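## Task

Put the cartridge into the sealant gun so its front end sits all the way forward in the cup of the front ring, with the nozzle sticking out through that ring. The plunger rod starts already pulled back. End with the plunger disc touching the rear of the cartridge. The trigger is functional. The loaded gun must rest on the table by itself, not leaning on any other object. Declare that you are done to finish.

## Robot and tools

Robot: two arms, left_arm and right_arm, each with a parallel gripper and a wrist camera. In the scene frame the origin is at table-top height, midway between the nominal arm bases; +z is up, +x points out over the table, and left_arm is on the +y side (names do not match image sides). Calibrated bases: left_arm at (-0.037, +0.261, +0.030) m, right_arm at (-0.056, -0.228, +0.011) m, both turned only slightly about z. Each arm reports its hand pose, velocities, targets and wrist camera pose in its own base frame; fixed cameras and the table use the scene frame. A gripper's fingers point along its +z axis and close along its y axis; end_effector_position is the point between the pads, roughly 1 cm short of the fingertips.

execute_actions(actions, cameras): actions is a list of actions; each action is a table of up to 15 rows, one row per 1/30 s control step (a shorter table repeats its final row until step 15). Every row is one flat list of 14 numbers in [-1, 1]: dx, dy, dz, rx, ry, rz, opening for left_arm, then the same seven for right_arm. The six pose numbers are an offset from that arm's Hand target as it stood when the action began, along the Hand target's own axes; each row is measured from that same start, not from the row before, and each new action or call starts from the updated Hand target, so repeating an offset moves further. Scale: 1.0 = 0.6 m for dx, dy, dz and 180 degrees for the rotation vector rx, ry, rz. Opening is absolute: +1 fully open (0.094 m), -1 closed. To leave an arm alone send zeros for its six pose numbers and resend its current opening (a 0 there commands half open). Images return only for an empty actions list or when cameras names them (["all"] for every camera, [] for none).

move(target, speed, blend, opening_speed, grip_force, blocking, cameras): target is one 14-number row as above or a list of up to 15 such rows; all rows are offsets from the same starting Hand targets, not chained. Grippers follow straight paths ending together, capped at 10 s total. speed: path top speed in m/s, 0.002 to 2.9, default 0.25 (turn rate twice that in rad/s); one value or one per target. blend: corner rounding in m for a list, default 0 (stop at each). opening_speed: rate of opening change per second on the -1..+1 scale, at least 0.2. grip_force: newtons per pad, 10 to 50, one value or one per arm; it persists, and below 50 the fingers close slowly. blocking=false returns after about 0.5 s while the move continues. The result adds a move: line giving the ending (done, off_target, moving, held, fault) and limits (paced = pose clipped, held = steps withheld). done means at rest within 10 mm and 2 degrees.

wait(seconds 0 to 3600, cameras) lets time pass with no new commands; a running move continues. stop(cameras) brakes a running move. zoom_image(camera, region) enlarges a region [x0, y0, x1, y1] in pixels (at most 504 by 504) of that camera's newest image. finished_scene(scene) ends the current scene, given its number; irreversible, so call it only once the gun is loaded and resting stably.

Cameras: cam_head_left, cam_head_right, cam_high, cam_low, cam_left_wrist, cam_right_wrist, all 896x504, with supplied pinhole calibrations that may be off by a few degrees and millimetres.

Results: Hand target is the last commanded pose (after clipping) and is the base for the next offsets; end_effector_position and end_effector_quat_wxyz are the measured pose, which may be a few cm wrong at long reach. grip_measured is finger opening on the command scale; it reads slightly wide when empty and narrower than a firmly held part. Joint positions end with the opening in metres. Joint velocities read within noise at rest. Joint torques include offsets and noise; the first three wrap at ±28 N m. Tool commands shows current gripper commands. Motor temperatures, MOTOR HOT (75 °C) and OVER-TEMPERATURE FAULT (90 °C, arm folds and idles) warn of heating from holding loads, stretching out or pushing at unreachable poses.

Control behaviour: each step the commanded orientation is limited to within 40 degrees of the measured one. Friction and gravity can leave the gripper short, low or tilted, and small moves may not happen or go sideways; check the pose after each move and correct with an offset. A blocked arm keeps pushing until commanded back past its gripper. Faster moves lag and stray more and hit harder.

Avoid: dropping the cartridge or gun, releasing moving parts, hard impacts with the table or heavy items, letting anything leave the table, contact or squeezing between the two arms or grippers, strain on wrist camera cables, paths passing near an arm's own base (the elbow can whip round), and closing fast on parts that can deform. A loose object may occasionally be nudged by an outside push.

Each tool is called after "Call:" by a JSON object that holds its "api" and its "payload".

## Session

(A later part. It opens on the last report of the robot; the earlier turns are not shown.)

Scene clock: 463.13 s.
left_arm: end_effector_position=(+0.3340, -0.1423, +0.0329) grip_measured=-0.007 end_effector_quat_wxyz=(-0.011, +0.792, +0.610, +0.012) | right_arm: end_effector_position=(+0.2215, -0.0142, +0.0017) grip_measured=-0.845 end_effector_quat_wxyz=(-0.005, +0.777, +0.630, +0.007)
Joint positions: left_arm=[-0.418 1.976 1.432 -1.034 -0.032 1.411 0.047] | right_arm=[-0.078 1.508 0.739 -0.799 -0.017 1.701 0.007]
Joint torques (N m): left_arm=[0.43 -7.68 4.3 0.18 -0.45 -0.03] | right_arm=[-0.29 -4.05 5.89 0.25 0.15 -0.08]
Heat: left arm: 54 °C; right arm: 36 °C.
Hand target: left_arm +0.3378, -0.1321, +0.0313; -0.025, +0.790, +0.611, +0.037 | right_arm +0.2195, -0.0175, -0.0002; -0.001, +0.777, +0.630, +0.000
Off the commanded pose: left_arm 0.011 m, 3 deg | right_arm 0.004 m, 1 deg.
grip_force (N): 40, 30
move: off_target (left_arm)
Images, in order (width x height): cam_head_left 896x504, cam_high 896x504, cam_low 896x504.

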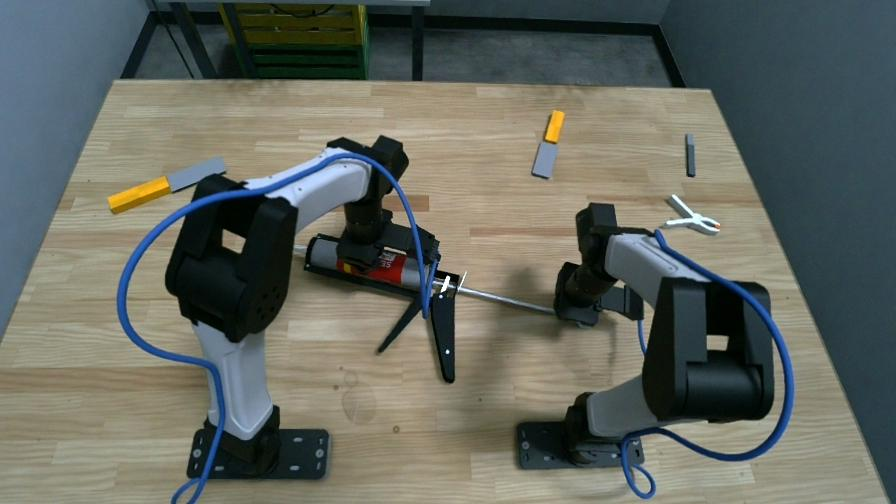

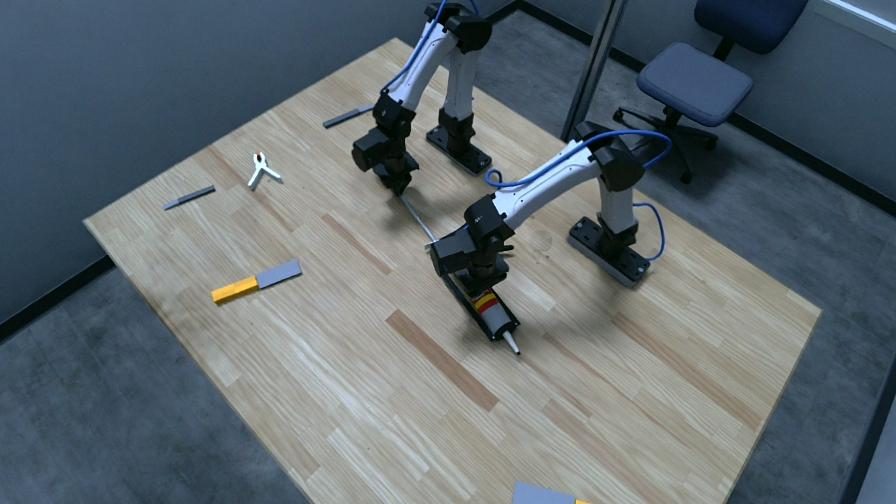

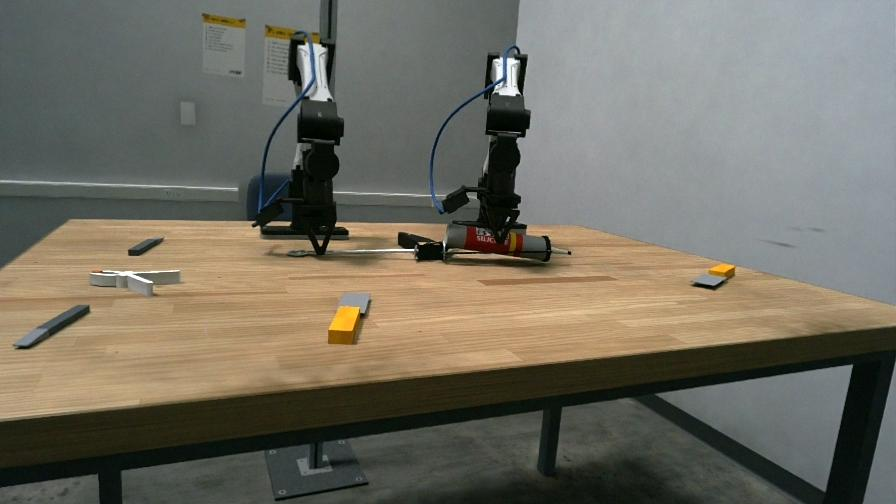

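Call:
{"api": "move", "payload": {"target": [0.0, 0.0, 0.0267, 0, 0.0, 0, -0.06, 0, 0, 0, 0, 0, 0, -0.97], "speed": 0.04, "cameras": ["cam_low", "cam_head_left", "cam_high"]}}

Call:
{"api": "zoom_image", "payload": {"camera": "cam_low", "region": [400, 200, 580, 280]}}

Call:
{"api": "zoom_image", "payload": {"camera": "cam_high", "region": [420, 250, 540, 350]}}

Call:
{"api": "zoom_image", "payload": {"camera": "cam_head_left", "region": [300, 220, 460, 310]}}

Scene clock: 477.43 s.
left_arm: end_effector_position=(+0.3358, -0.1415, +0.0211) grip_measured=-0.007 end_effector_quat_wxyz=(-0.008, +0.788, +0.615, +0.018) | right_arm: end_effector_position=(+0.2215, -0.0141, +0.0017) grip_measured=-0.845 end_effector_quat_wxyz=(-0.006, +0.777, +0.630, +0.007)
Joint positions: left_arm=[-0.418 1.987 1.398 -0.98 -0.04 1.399 0.047] | right_arm=[-0.078 1.508 0.739 -0.799 -0.018 1.701 0.007]
Joint torques (N m): left_arm=[0.69 -7.05 3.96 0.24 -0.4 0.14] | right_arm=[-0.29 -4.08 5.9 0.26 0.16 -0.04]
Heat: left arm: 51 °C; right arm: 36 °C.
Hand target: left_arm +0.3382, -0.1307, +0.0153; -0.025, +0.790, +0.611, +0.037 | right_arm +0.2195, -0.0175, -0.0002; -0.001, +0.777, +0.630, +0.000
Off the commanded pose: left_arm 0.012 m, 3 deg | right_arm 0.004 m, 1 deg.
grip_force (N): 40, 30
move: off_target (left_arm)
Images, in order (width x height): cam_head_left 896x504, cam_high 896x504, cam_low 896x504.

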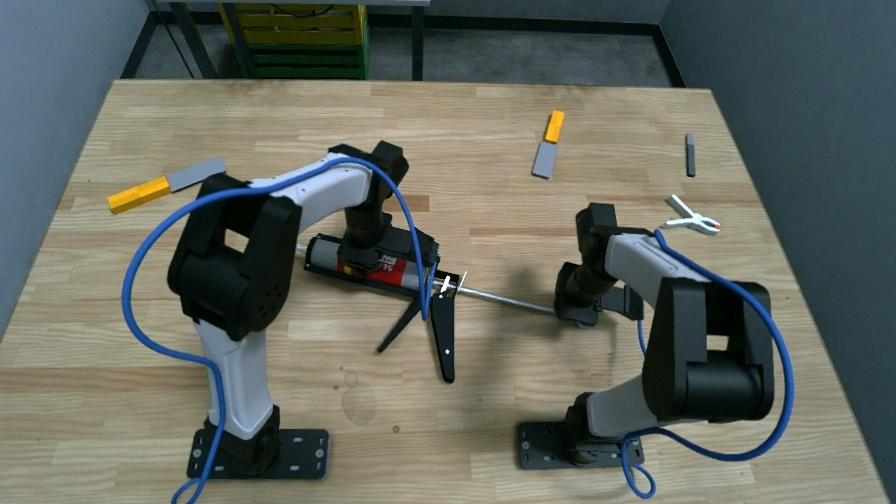

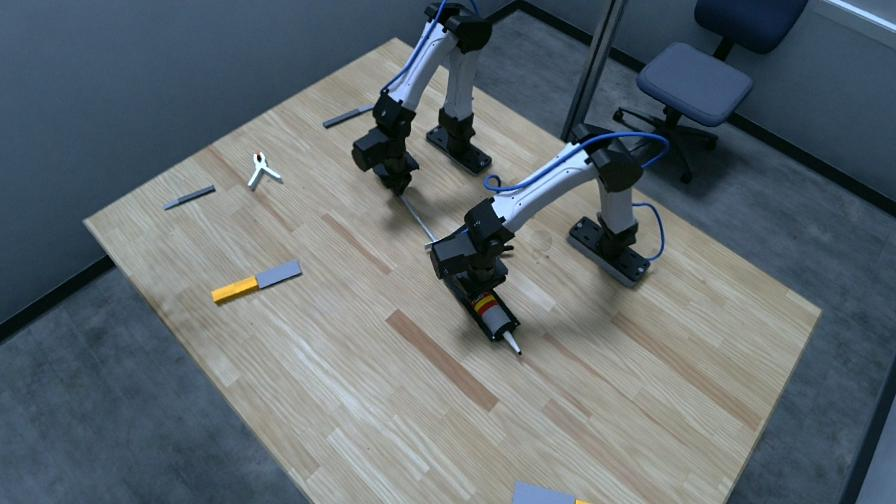

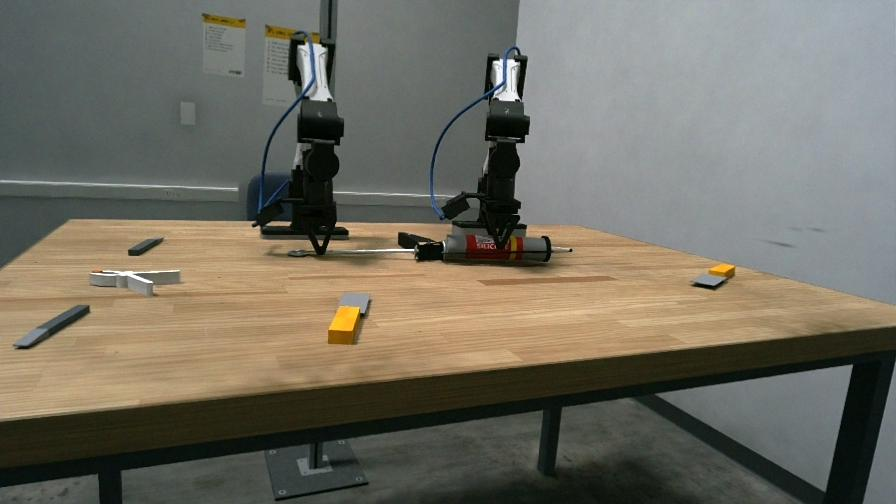

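Scaled by 2.800.

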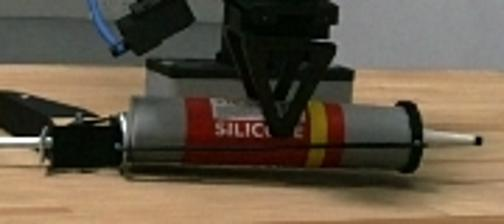

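Scaled by 4.200.

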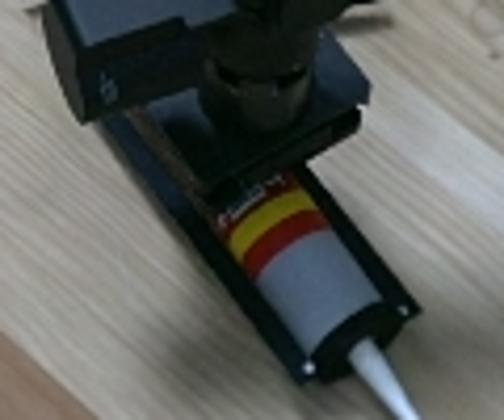

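Scaled by 3.150.

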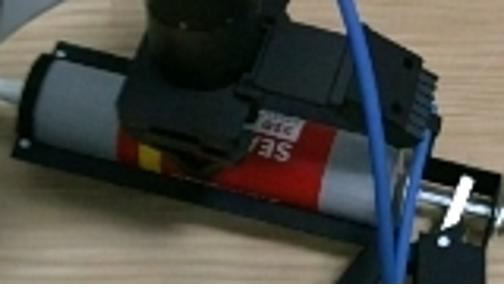

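Call:
{"api": "zoom_image", "payload": {"camera": "cam_head_left", "region": [295, 225, 355, 285]}}

Call:
{"api": "zoom_image", "payload": {"camera": "cam_low", "region": [400, 220, 460, 270]}}

Call:
{"api": "zoom_image", "payload": {"camera": "cam_low", "region": [510, 220, 580, 270]}}

Call:
{"api": "zoom_image", "payload": {"camera": "cam_head_left", "region": [400, 240, 460, 300]}}

Scaled by 8.400.

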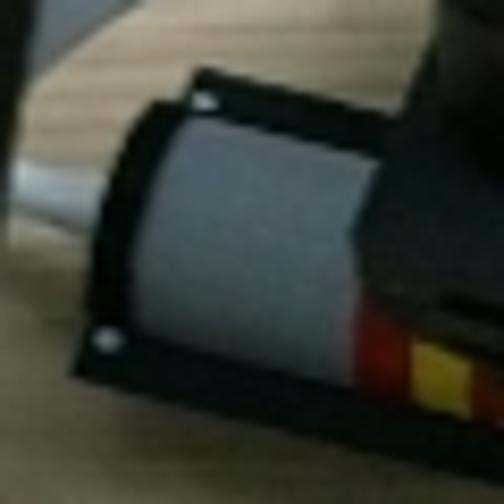

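Scaled by 8.400.

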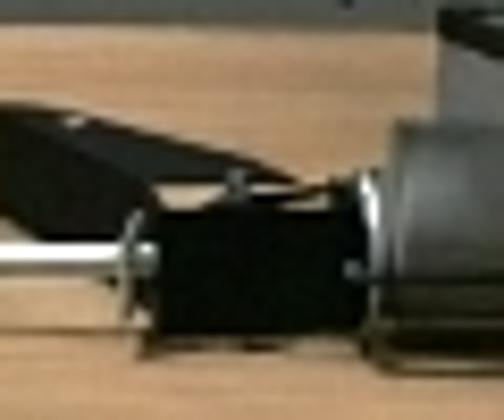

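Scaled by 7.200.

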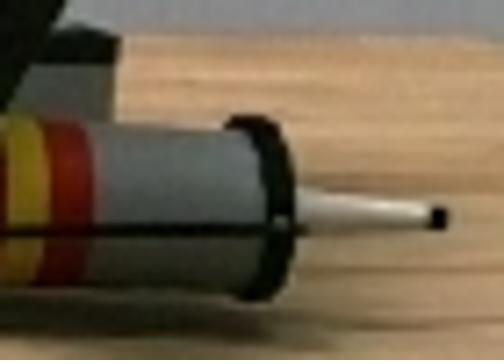

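Scaled by 8.400.

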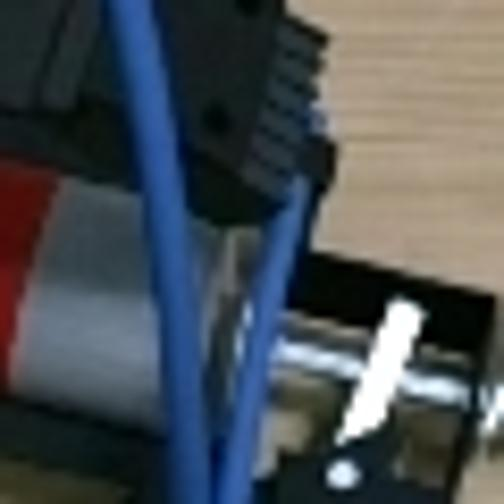

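Call:
{"api": "execute_actions", "payload": {"actions": [], "cameras": ["cam_low","cam_head_left","cam_high"]}}

Call:
{"api": "zoom_image", "payload": {"camera": "cam_low", "region": [380, 190, 600, 300]}}

Scene clock: 492.53 s.
left_arm: end_effector_position=(+0.3360, -0.1415, +0.0211) grip_measured=-0.007 end_effector_quat_wxyz=(-0.008, +0.788, +0.615, +0.019) | right_arm: end_effector_position=(+0.2215, -0.0140, +0.0017) grip_measured=-0.845 end_effector_quat_wxyz=(-0.006, +0.777, +0.630, +0.008)
Joint positions: left_arm=[-0.418 1.987 1.398 -0.979 -0.041 1.399 0.047] | right_arm=[-0.078 1.508 0.739 -0.799 -0.019 1.701 0.007]
Joint velocities: within noise
Joint torques (N m): left_arm=[0.68 -7.01 3.93 0.23 -0.37 0.14] | right_arm=[-0.31 -4.04 5.9 0.26 0.17 -0.08]
Motor temperatures (°C): left_arm=[26 48 34 25 25 27 29] | right_arm=[25 29 36 25 26 23 26]
Heat: left arm: 48 °C; right arm: 36 °C.
Hand target: left_arm +0.3382, -0.1307, +0.0153; -0.025, +0.790, +0.611, +0.037 | right_arm +0.2195, -0.0174, -0.0002; -0.001, +0.777, +0.630, +0.000
Tool commands: left_gripper/opening=-0.06 right_gripper/opening=-0.97
Off the commanded pose: left_arm 0.012 m, 3 deg | right_arm 0.004 m, 1 deg.
grip_force (N): 40, 30
Images, in order (width x height): cam_head_left 896x504, cam_high 896x504, cam_low 896x504.

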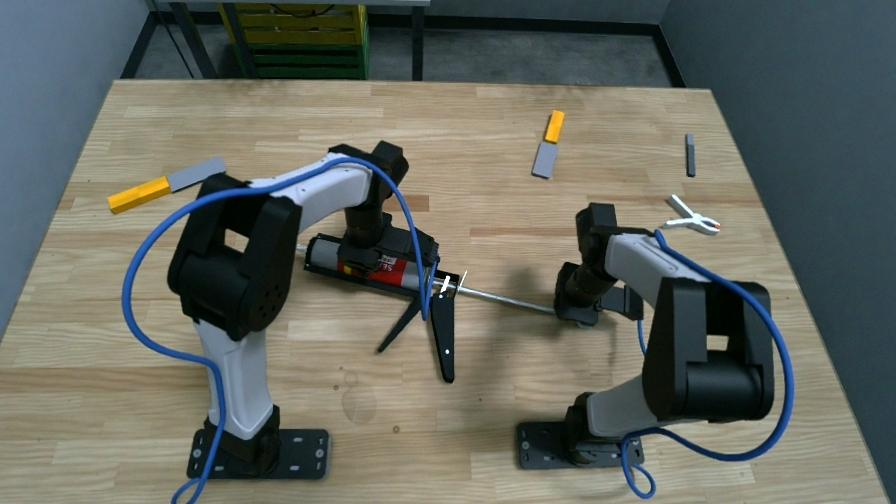

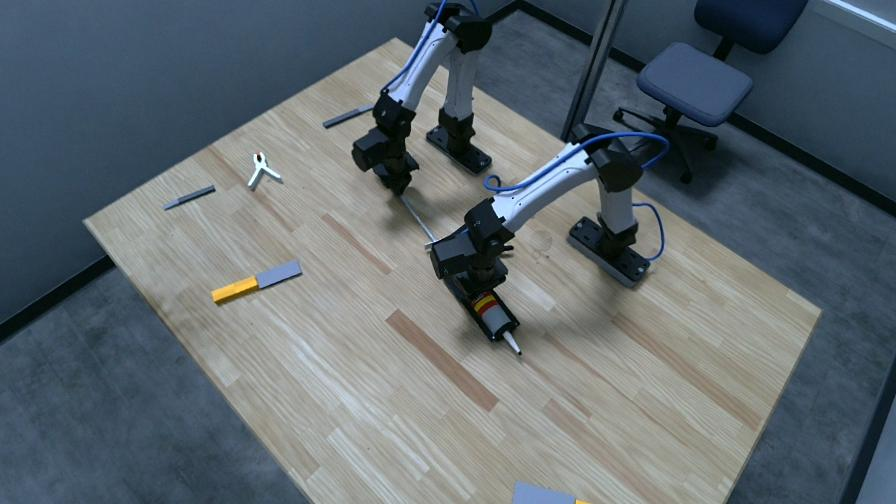

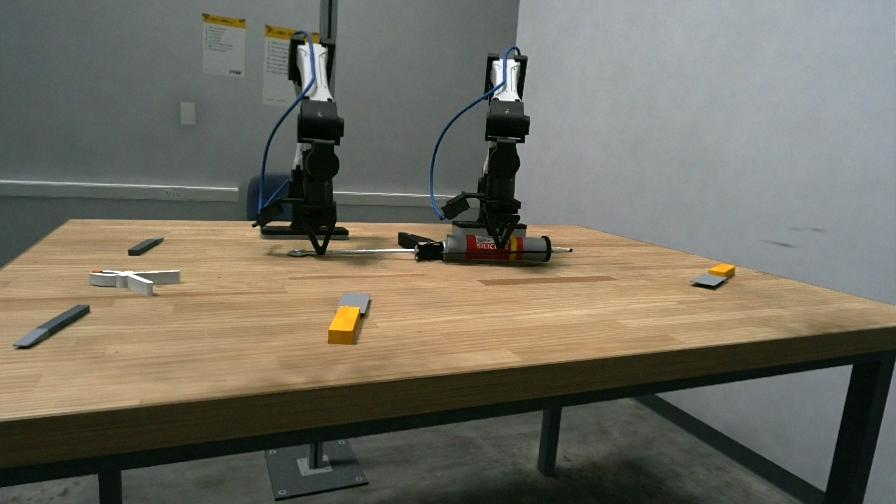

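Scaled by 2.291.

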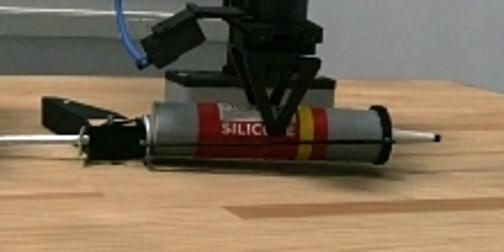

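Call:
{"api": "move", "payload": {"target": [0.01, 0, 0, 0, 0, 0, -0.06, 0, 0, 0, 0, 0, 0, -0.97], "speed": 0.03, "cameras": ["cam_low","cam_head_left"]}}

Call:
{"api": "zoom_image", "payload": {"camera": "cam_low", "region": [510, 220, 580, 270]}}

Call:
{"api": "zoom_image", "payload": {"camera": "cam_low", "region": [400, 220, 470, 270]}}

Call:
{"api": "zoom_image", "payload": {"camera": "cam_head_left", "region": [290, 220, 480, 320]}}

Scene clock: 496.37 s.
left_arm: end_effector_position=(+0.3373, -0.1405, +0.0211) grip_measured=-0.007 end_effector_quat_wxyz=(-0.007, +0.789, +0.614, +0.019) | right_arm: end_effector_position=(+0.2216, -0.0131, +0.0017) grip_measured=-0.845 end_effector_quat_wxyz=(-0.008, +0.777, +0.629, +0.009)
Joint positions: left_arm=[-0.414 1.987 1.398 -0.976 -0.041 1.404 0.047] | right_arm=[-0.078 1.508 0.739 -0.799 -0.024 1.703 0.007]
Joint torques (N m): left_arm=[1.48 -7.34 3.66 0.22 -0.39 0.23] | right_arm=[-0.31 -4.11 5.9 0.25 0.2 -0.1]
Heat: left arm: 48 °C; right arm: 36 °C.
Hand target: left_arm +0.3397, -0.1249, +0.0158; -0.025, +0.790, +0.611, +0.037 | right_arm +0.2194, -0.0175, -0.0002; -0.001, +0.777, +0.630, +0.000
Off the commanded pose: left_arm 0.017 m, 3 deg | right_arm 0.005 m, 1 deg.
grip_force (N): 40, 30
move: off_target (left_arm)
Images, in order (width x height): cam_head_left 896x504, cam_low 896x504.

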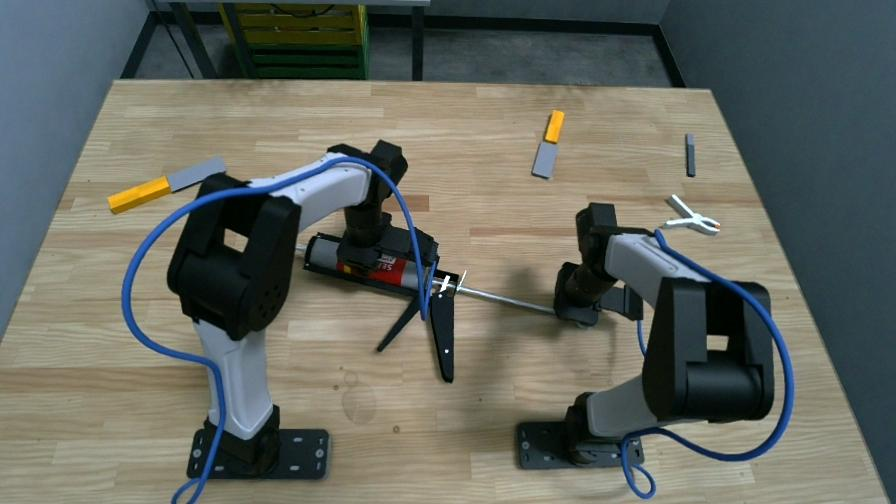

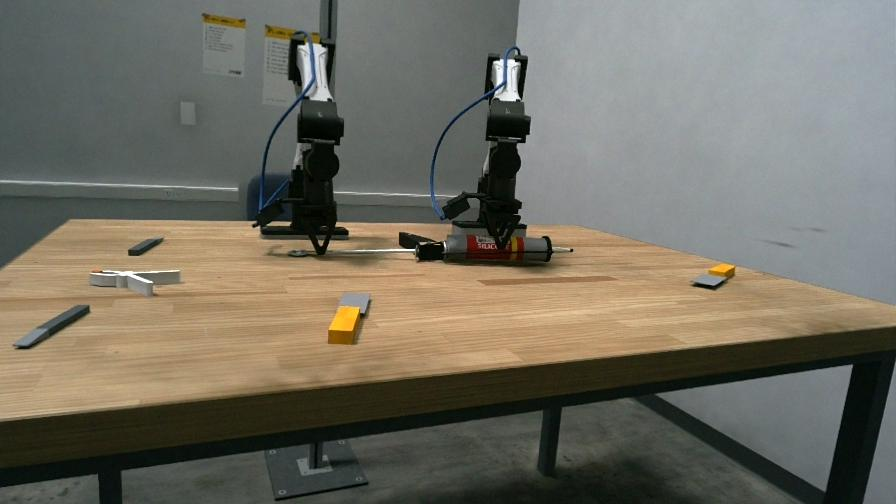

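Scaled by 7.200.

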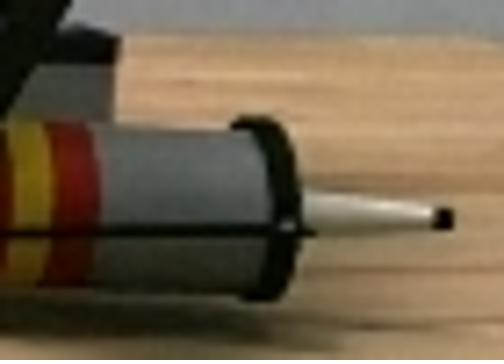

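Scaled by 7.200.

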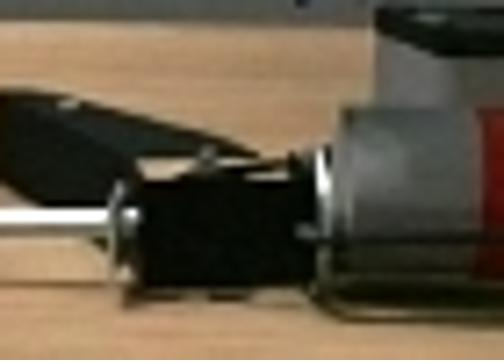

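Scaled by 2.653.

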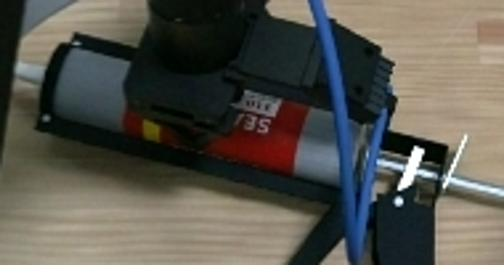

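Call:
{"api": "move", "payload": {"target": [0, 0, 0, 0, 0, 0, -0.06, 0.025, 0, 0, 0, 0, 0, -0.97], "speed": 0.03, "cameras": ["cam_low"]}}

Call:
{"api": "zoom_image", "payload": {"camera": "cam_low", "region": [400, 220, 470, 270]}}

Call:
{"api": "zoom_image", "payload": {"camera": "cam_low", "region": [510, 220, 580, 270]}}

Scene clock: 499.43 s.
left_arm: end_effector_position=(+0.3393, -0.1319, +0.0198) grip_measured=-0.007 end_effector_quat_wxyz=(-0.015, +0.787, +0.615, +0.030) | right_arm: end_effector_position=(+0.2223, -0.0027, +0.0017) grip_measured=-0.845 end_effector_quat_wxyz=(-0.003, +0.778, +0.628, +0.006)
Joint positions: left_arm=[-0.403 1.987 1.392 -0.973 -0.067 1.412 0.047] | right_arm=[-0.022 1.508 0.739 -0.797 -0.012 1.763 0.007]
Joint torques (N m): left_arm=[0.77 -7.38 4 0.21 -0.14 0.14] | right_arm=[0.75 -3.33 6.76 0.25 0.1 -0.04]
Heat: left arm: 48 °C; right arm: 36 °C.
Hand target: left_arm +0.3397, -0.1249, +0.0158; -0.025, +0.790, +0.611, +0.037 | right_arm +0.2226, -0.0027, -0.0002; +0.000, +0.777, +0.630, +0.000
Off the commanded pose: left_arm 0.008 m, 1 deg | right_arm 0.002 m, 1 deg.
grip_force (N): 40, 30
move: done

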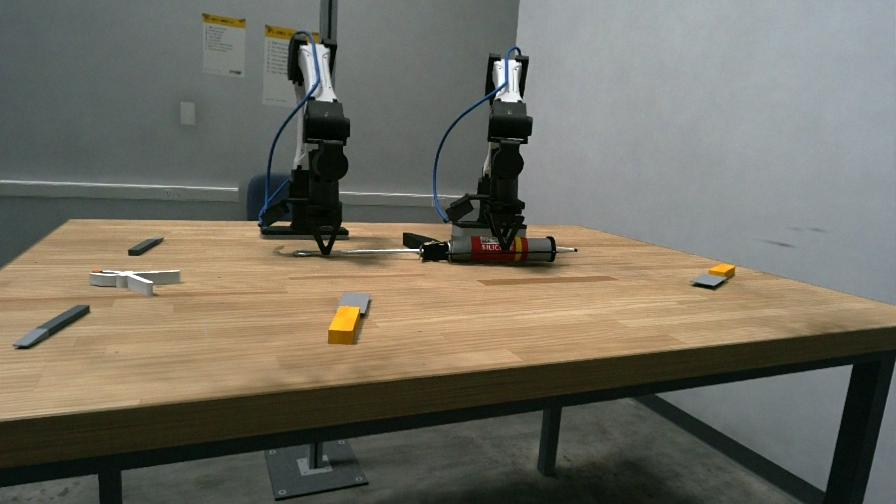

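Scaled by 7.200.

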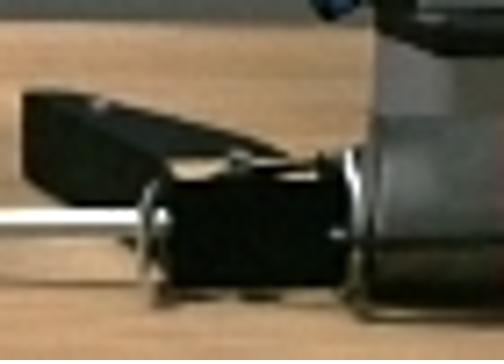

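Scaled by 7.200.

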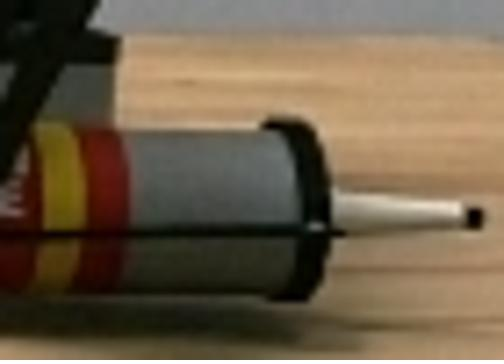

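Call:
{"api": "move", "payload": {"target": [[-0.012, 0, 0, 0, 0, 0, -0.06, 0, 0, 0, 0, 0, 0, -0.97],[-0.012, 0, 0, 0, 0, 0, -0.06, 0.014, 0, 0, 0, 0, 0, -0.97]], "speed": 0.03, "cameras": ["cam_low"]}}

Call:
{"api": "zoom_image", "payload": {"camera": "cam_low", "region": [400, 220, 470, 270]}}

Call:
{"api": "zoom_image", "payload": {"camera": "cam_low", "region": [510, 220, 580, 270]}}

Scene clock: 505.83 s.
left_arm: end_effector_position=(+0.3393, -0.1318, +0.0178) grip_measured=-0.007 end_effector_quat_wxyz=(-0.020, +0.787, +0.615, +0.035) | right_arm: end_effector_position=(+0.2223, +0.0031, +0.0017) grip_measured=-0.845 end_effector_quat_wxyz=(+0.000, +0.780, +0.626, +0.002)
Joint positions: left_arm=[-0.409 1.993 1.392 -0.971 -0.081 1.406 0.047] | right_arm=[0.012 1.508 0.739 -0.797 -0.002 1.8 0.007]
Joint torques (N m): left_arm=[-0.16 -7.47 4.38 0.18 -0.01 0.04] | right_arm=[0.92 -2.78 7.39 0.25 0.01 -0.07]
Heat: left arm: 47 °C; right arm: 36 °C.
Hand target: left_arm +0.3380, -0.1318, +0.0152; -0.025, +0.790, +0.611, +0.037 | right_arm +0.2243, +0.0055, -0.0002; -0.001, +0.777, +0.630, +0.000
Off the commanded pose: left_arm 0.003 m, 1 deg | right_arm 0.004 m, 1 deg.
grip_force (N): 40, 30
move: done

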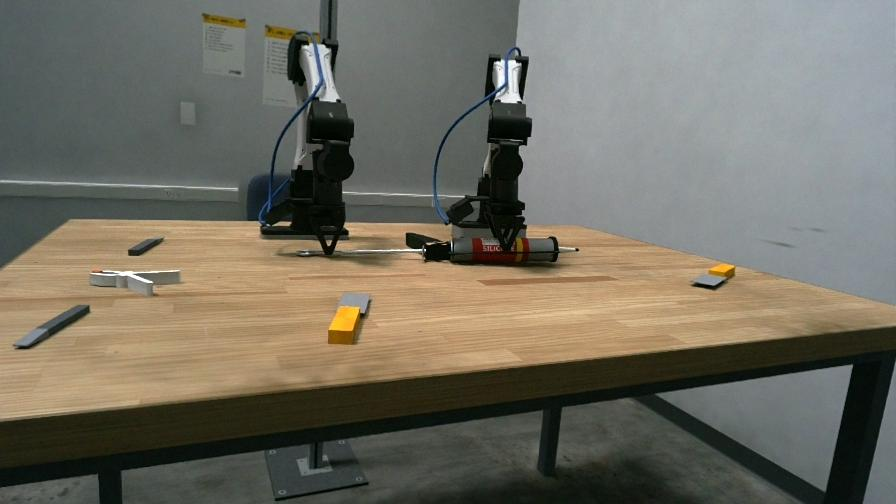

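Scaled by 7.200.

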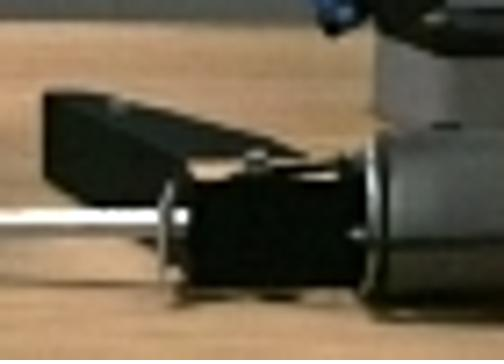

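Scaled by 7.200.

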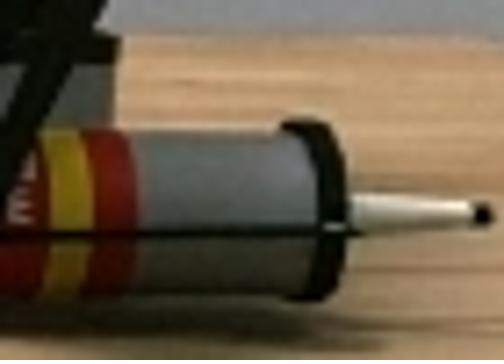

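Call:
{"api": "move", "payload": {"target": [[0, 0, 0, 0, 0, 0, 1, 0, 0, 0, 0, 0, 0, -0.97]], "speed": 0.05, "opening_speed": 1.0, "cameras": ["cam_low","cam_left_wrist","cam_head_left"]}}

Call:
{"api": "zoom_image", "payload": {"camera": "cam_low", "region": [400, 190, 600, 290]}}

Scene clock: 518.63 s.
left_arm: end_effector_position=(+0.3395, -0.1318, +0.0178) grip_measured=+0.996 end_effector_quat_wxyz=(-0.020, +0.787, +0.615, +0.035) | right_arm: end_effector_position=(+0.2223, +0.0031, +0.0017) grip_measured=-0.845 end_effector_quat_wxyz=(+0.000, +0.780, +0.626, +0.002)
Joint positions: left_arm=[-0.409 1.993 1.392 -0.971 -0.081 1.406 0.094] | right_arm=[0.012 1.508 0.739 -0.797 -0.002 1.801 0.007]
Joint torques (N m): left_arm=[-0.25 -7.54 4.4 0.17 -0.03 0.02] | right_arm=[0.94 -2.77 7.41 0.25 0.02 -0.05]
Heat: left arm: 46 °C; right arm: 36 °C.
Hand target: left_arm +0.3379, -0.1318, +0.0152; -0.025, +0.790, +0.611, +0.037 | right_arm +0.2243, +0.0055, -0.0002; -0.001, +0.777, +0.630, +0.000
Off the commanded pose: left_arm 0.003 m, 1 deg | right_arm 0.004 m, 1 deg.
grip_force (N): 40, 30
move: done
cam_left_wrist: T_world_to_cam=[[-0.97555, 0.21604, -0.04048, 0.3679], [0.16035, 0.82547, 0.5412, 0.08694], [0.15033, 0.52147, -0.83992, 0.1372]] pos_world=[0.32434, -0.22279, 0.08308]
Images, in order (width x height): cam_head_left 896x504, cam_low 896x504, cam_left_wrist 896x504.

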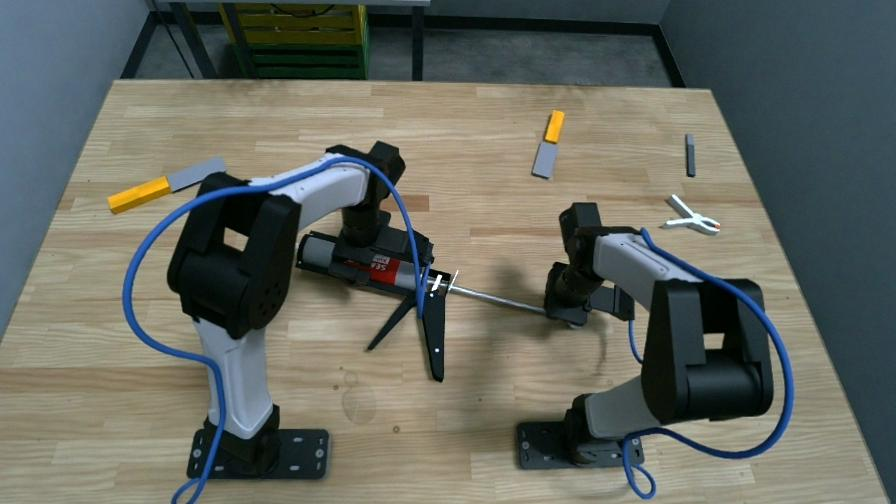

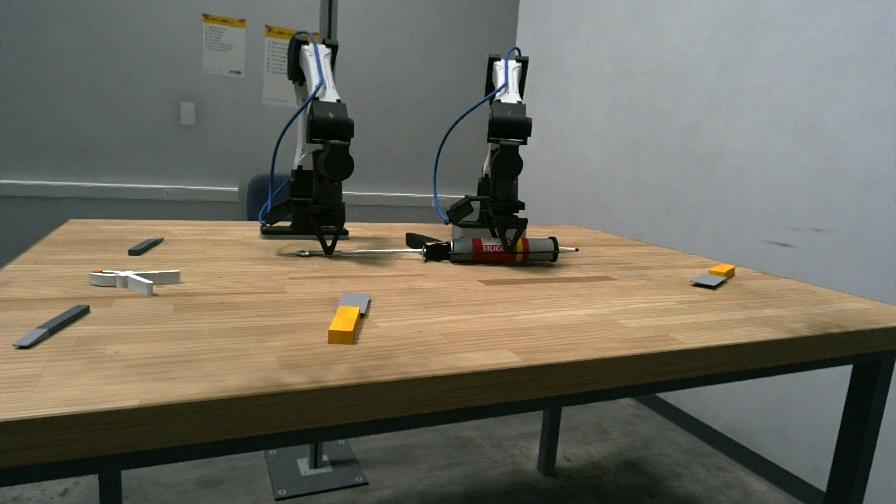

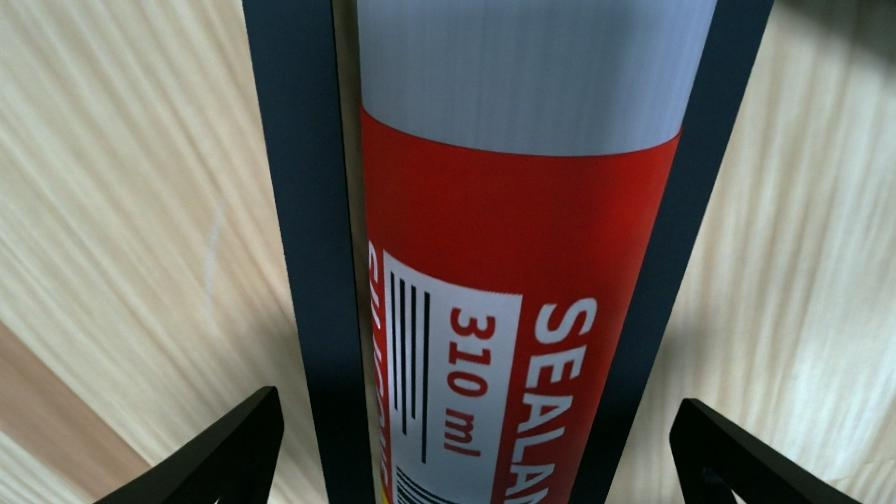

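Scaled by 2.520.

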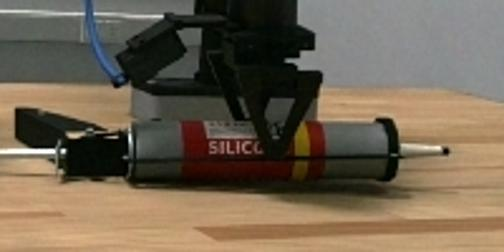

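Call:
{"api": "move", "payload": {"target": [[0, 0, 0.028, 0, 0, 0, 1, 0, 0, 0, 0, 0, 0, -0.97]], "speed": 0.04, "cameras": ["cam_low","cam_left_wrist"]}}

Call:
{"api": "zoom_image", "payload": {"camera": "cam_low", "region": [400, 190, 600, 290]}}

Scene clock: 526.87 s.
left_arm: end_effector_position=(+0.3418, -0.1329, +0.0069) grip_measured=+0.997 end_effector_quat_wxyz=(-0.014, +0.787, +0.615, +0.038) | right_arm: end_effector_position=(+0.2223, +0.0031, +0.0017) grip_measured=-0.845 end_effector_quat_wxyz=(+0.000, +0.780, +0.626, +0.002)
Joint positions: left_arm=[-0.409 2.006 1.365 -0.918 -0.081 1.406 0.094] | right_arm=[0.012 1.508 0.739 -0.797 -0.002 1.801 0.007]
Joint torques (N m): left_arm=[0.02 -6.76 3.55 0.26 -0.03 0.08] | right_arm=[0.92 -2.8 7.41 0.25 0.01 -0.05]
Heat: left arm: 46 °C; right arm: 37 °C.
Hand target: left_arm +0.3383, -0.1303, -0.0015; -0.025, +0.790, +0.611, +0.037 | right_arm +0.2243, +0.0055, -0.0002; -0.001, +0.777, +0.630, +0.000
Off the commanded pose: left_arm 0.009 m, 1 deg | right_arm 0.004 m, 1 deg.
grip_force (N): 40, 30
move: done
cam_left_wrist: T_world_to_cam=[[-0.97501, 0.2158, -0.05283, 0.36982], [0.15411, 0.82819, 0.53884, 0.09581], [0.16004, 0.51723, -0.84075, 0.12436]] pos_world=[0.32591, -0.22348, 0.07247]

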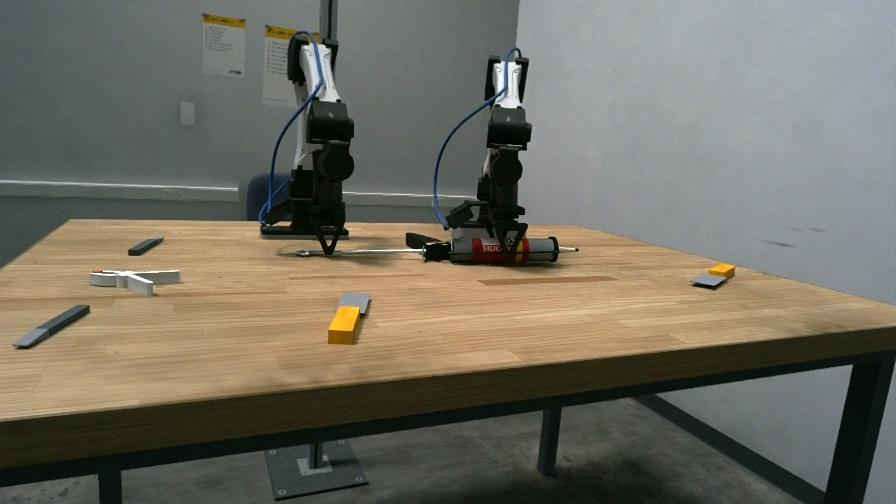

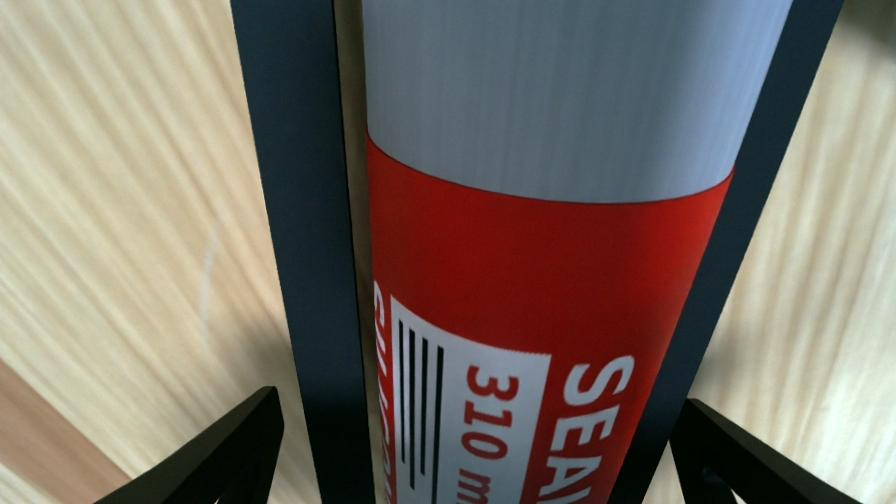

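Scaled by 2.520.

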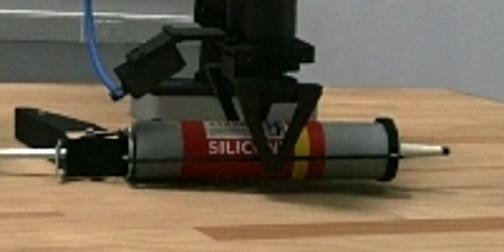

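Call:
{"api": "move", "payload": {"target": [[0, 0, 0, 0, 0, 0, 0.5, 0, 0, 0, 0, 0, 0, -0.97]], "speed": 0.04, "grip_force": [25, 30], "opening_speed": 0.3, "cameras": ["cam_left_wrist"]}}

Scene clock: 531.60 s.
left_arm: end_effector_position=(+0.3405, -0.1323, +0.0069) grip_measured=+0.703 end_effector_quat_wxyz=(-0.017, +0.787, +0.615, +0.037) | right_arm: end_effector_position=(+0.2223, +0.0031, +0.0017) grip_measured=-0.845 end_effector_quat_wxyz=(+0.000, +0.780, +0.625, +0.002)
Joint positions: left_arm=[-0.409 2.006 1.365 -0.924 -0.081 1.406 0.08] | right_arm=[0.012 1.508 0.739 -0.797 -0.002 1.803 0.007]
Joint torques (N m): left_arm=[0.1 -6.71 3.54 0.29 -0.03 0.06] | right_arm=[0.96 -2.8 7.42 0.26 0.01 -0.06]
Heat: left arm: 45 °C; right arm: 37 °C.
Hand target: left_arm +0.3383, -0.1303, -0.0015; -0.025, +0.790, +0.611, +0.037 | right_arm +0.2243, +0.0055, -0.0002; -0.001, +0.777, +0.630, +0.000
Off the commanded pose: left_arm 0.009 m, 1 deg | right_arm 0.004 m, 1 deg.
grip_force (N): 25, 30
move: done
cam_left_wrist: T_world_to_cam=[[-0.97527, 0.2159, -0.04719, 0.36847], [0.15695, 0.82697, 0.53989, 0.09442], [0.15559, 0.51914, -0.84041, 0.12608]] pos_world=[0.32492, -0.22309, 0.07237]

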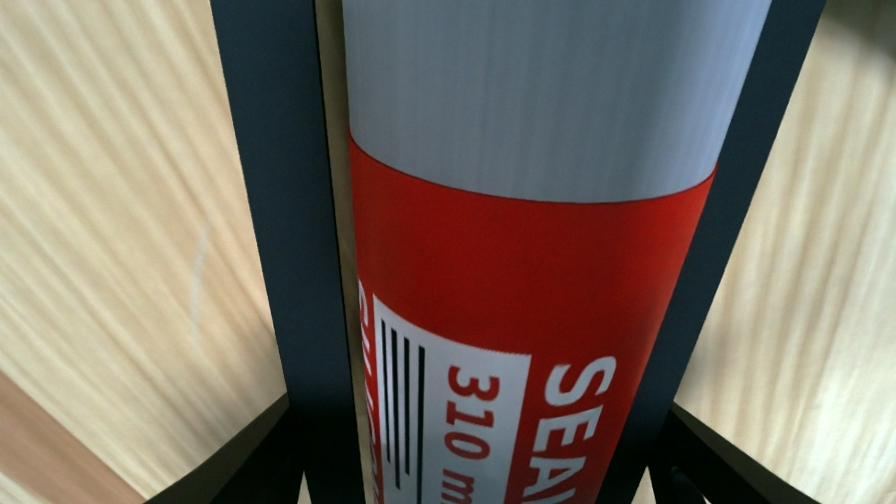

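Call:
{"api": "move", "payload": {"target": [[0, 0, 0, 0, 0, 0, 0.5, 0.012, 0, 0, 0, 0, 0, -0.97]], "speed": 0.03, "cameras": ["cam_low"]}}

Call:
{"api": "zoom_image", "payload": {"camera": "cam_low", "region": [400, 220, 470, 270]}}

Call:
{"api": "zoom_image", "payload": {"camera": "cam_low", "region": [510, 220, 580, 270]}}

Scene clock: 535.70 s.
left_arm: end_effector_position=(+0.3410, -0.1306, +0.0069) grip_measured=+0.703 end_effector_quat_wxyz=(-0.020, +0.787, +0.615, +0.041) | right_arm: end_effector_position=(+0.2222, +0.0064, +0.0017) grip_measured=-0.845 end_effector_quat_wxyz=(+0.007, +0.781, +0.625, -0.002)
Joint positions: left_arm=[-0.409 2.007 1.365 -0.925 -0.091 1.406 0.08] | right_arm=[0.04 1.508 0.739 -0.797 0.014 1.832 0.007]
Joint torques (N m): left_arm=[0.06 -6.8 3.43 0.29 0.06 0.08] | right_arm=[1.25 -2.35 7.95 0.25 -0.14 -0.04]
Heat: left arm: 44 °C; right arm: 37 °C.
Hand target: left_arm +0.3384, -0.1303, -0.0015; -0.025, +0.790, +0.611, +0.037 | right_arm +0.2258, +0.0125, -0.0002; +0.000, +0.777, +0.630, +0.000
Off the commanded pose: left_arm 0.009 m, 1 deg | right_arm 0.007 m, 1 deg.
grip_force (N): 25, 30
move: done

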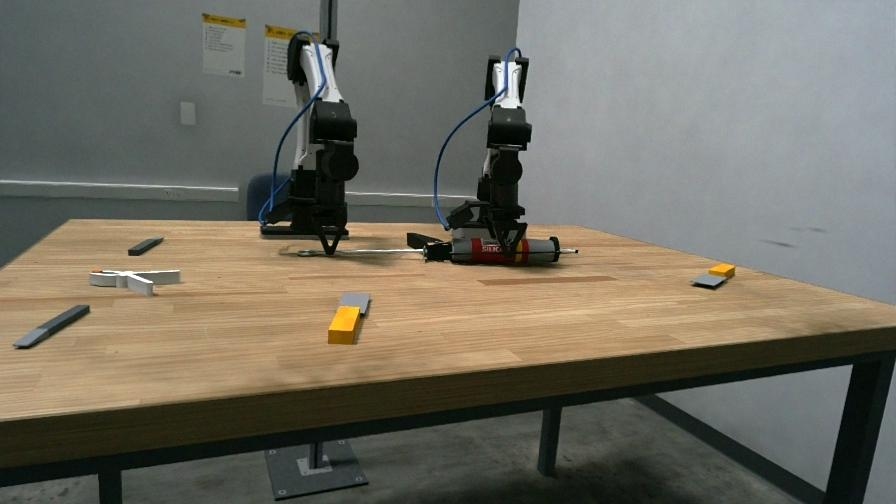

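Scaled by 7.200.

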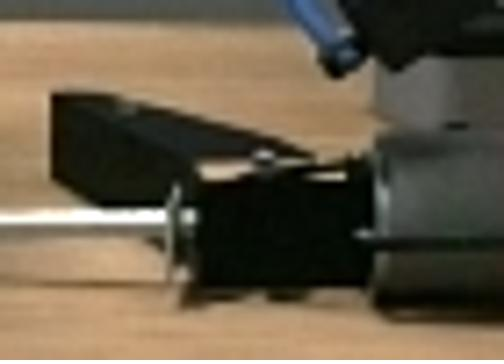

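Scaled by 7.200.

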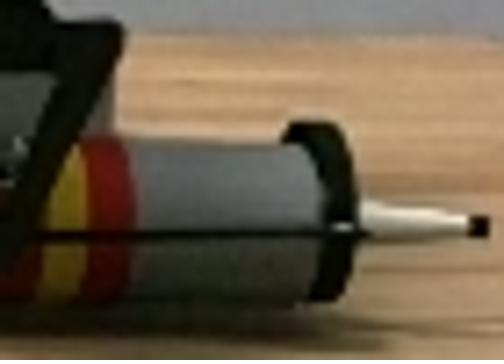

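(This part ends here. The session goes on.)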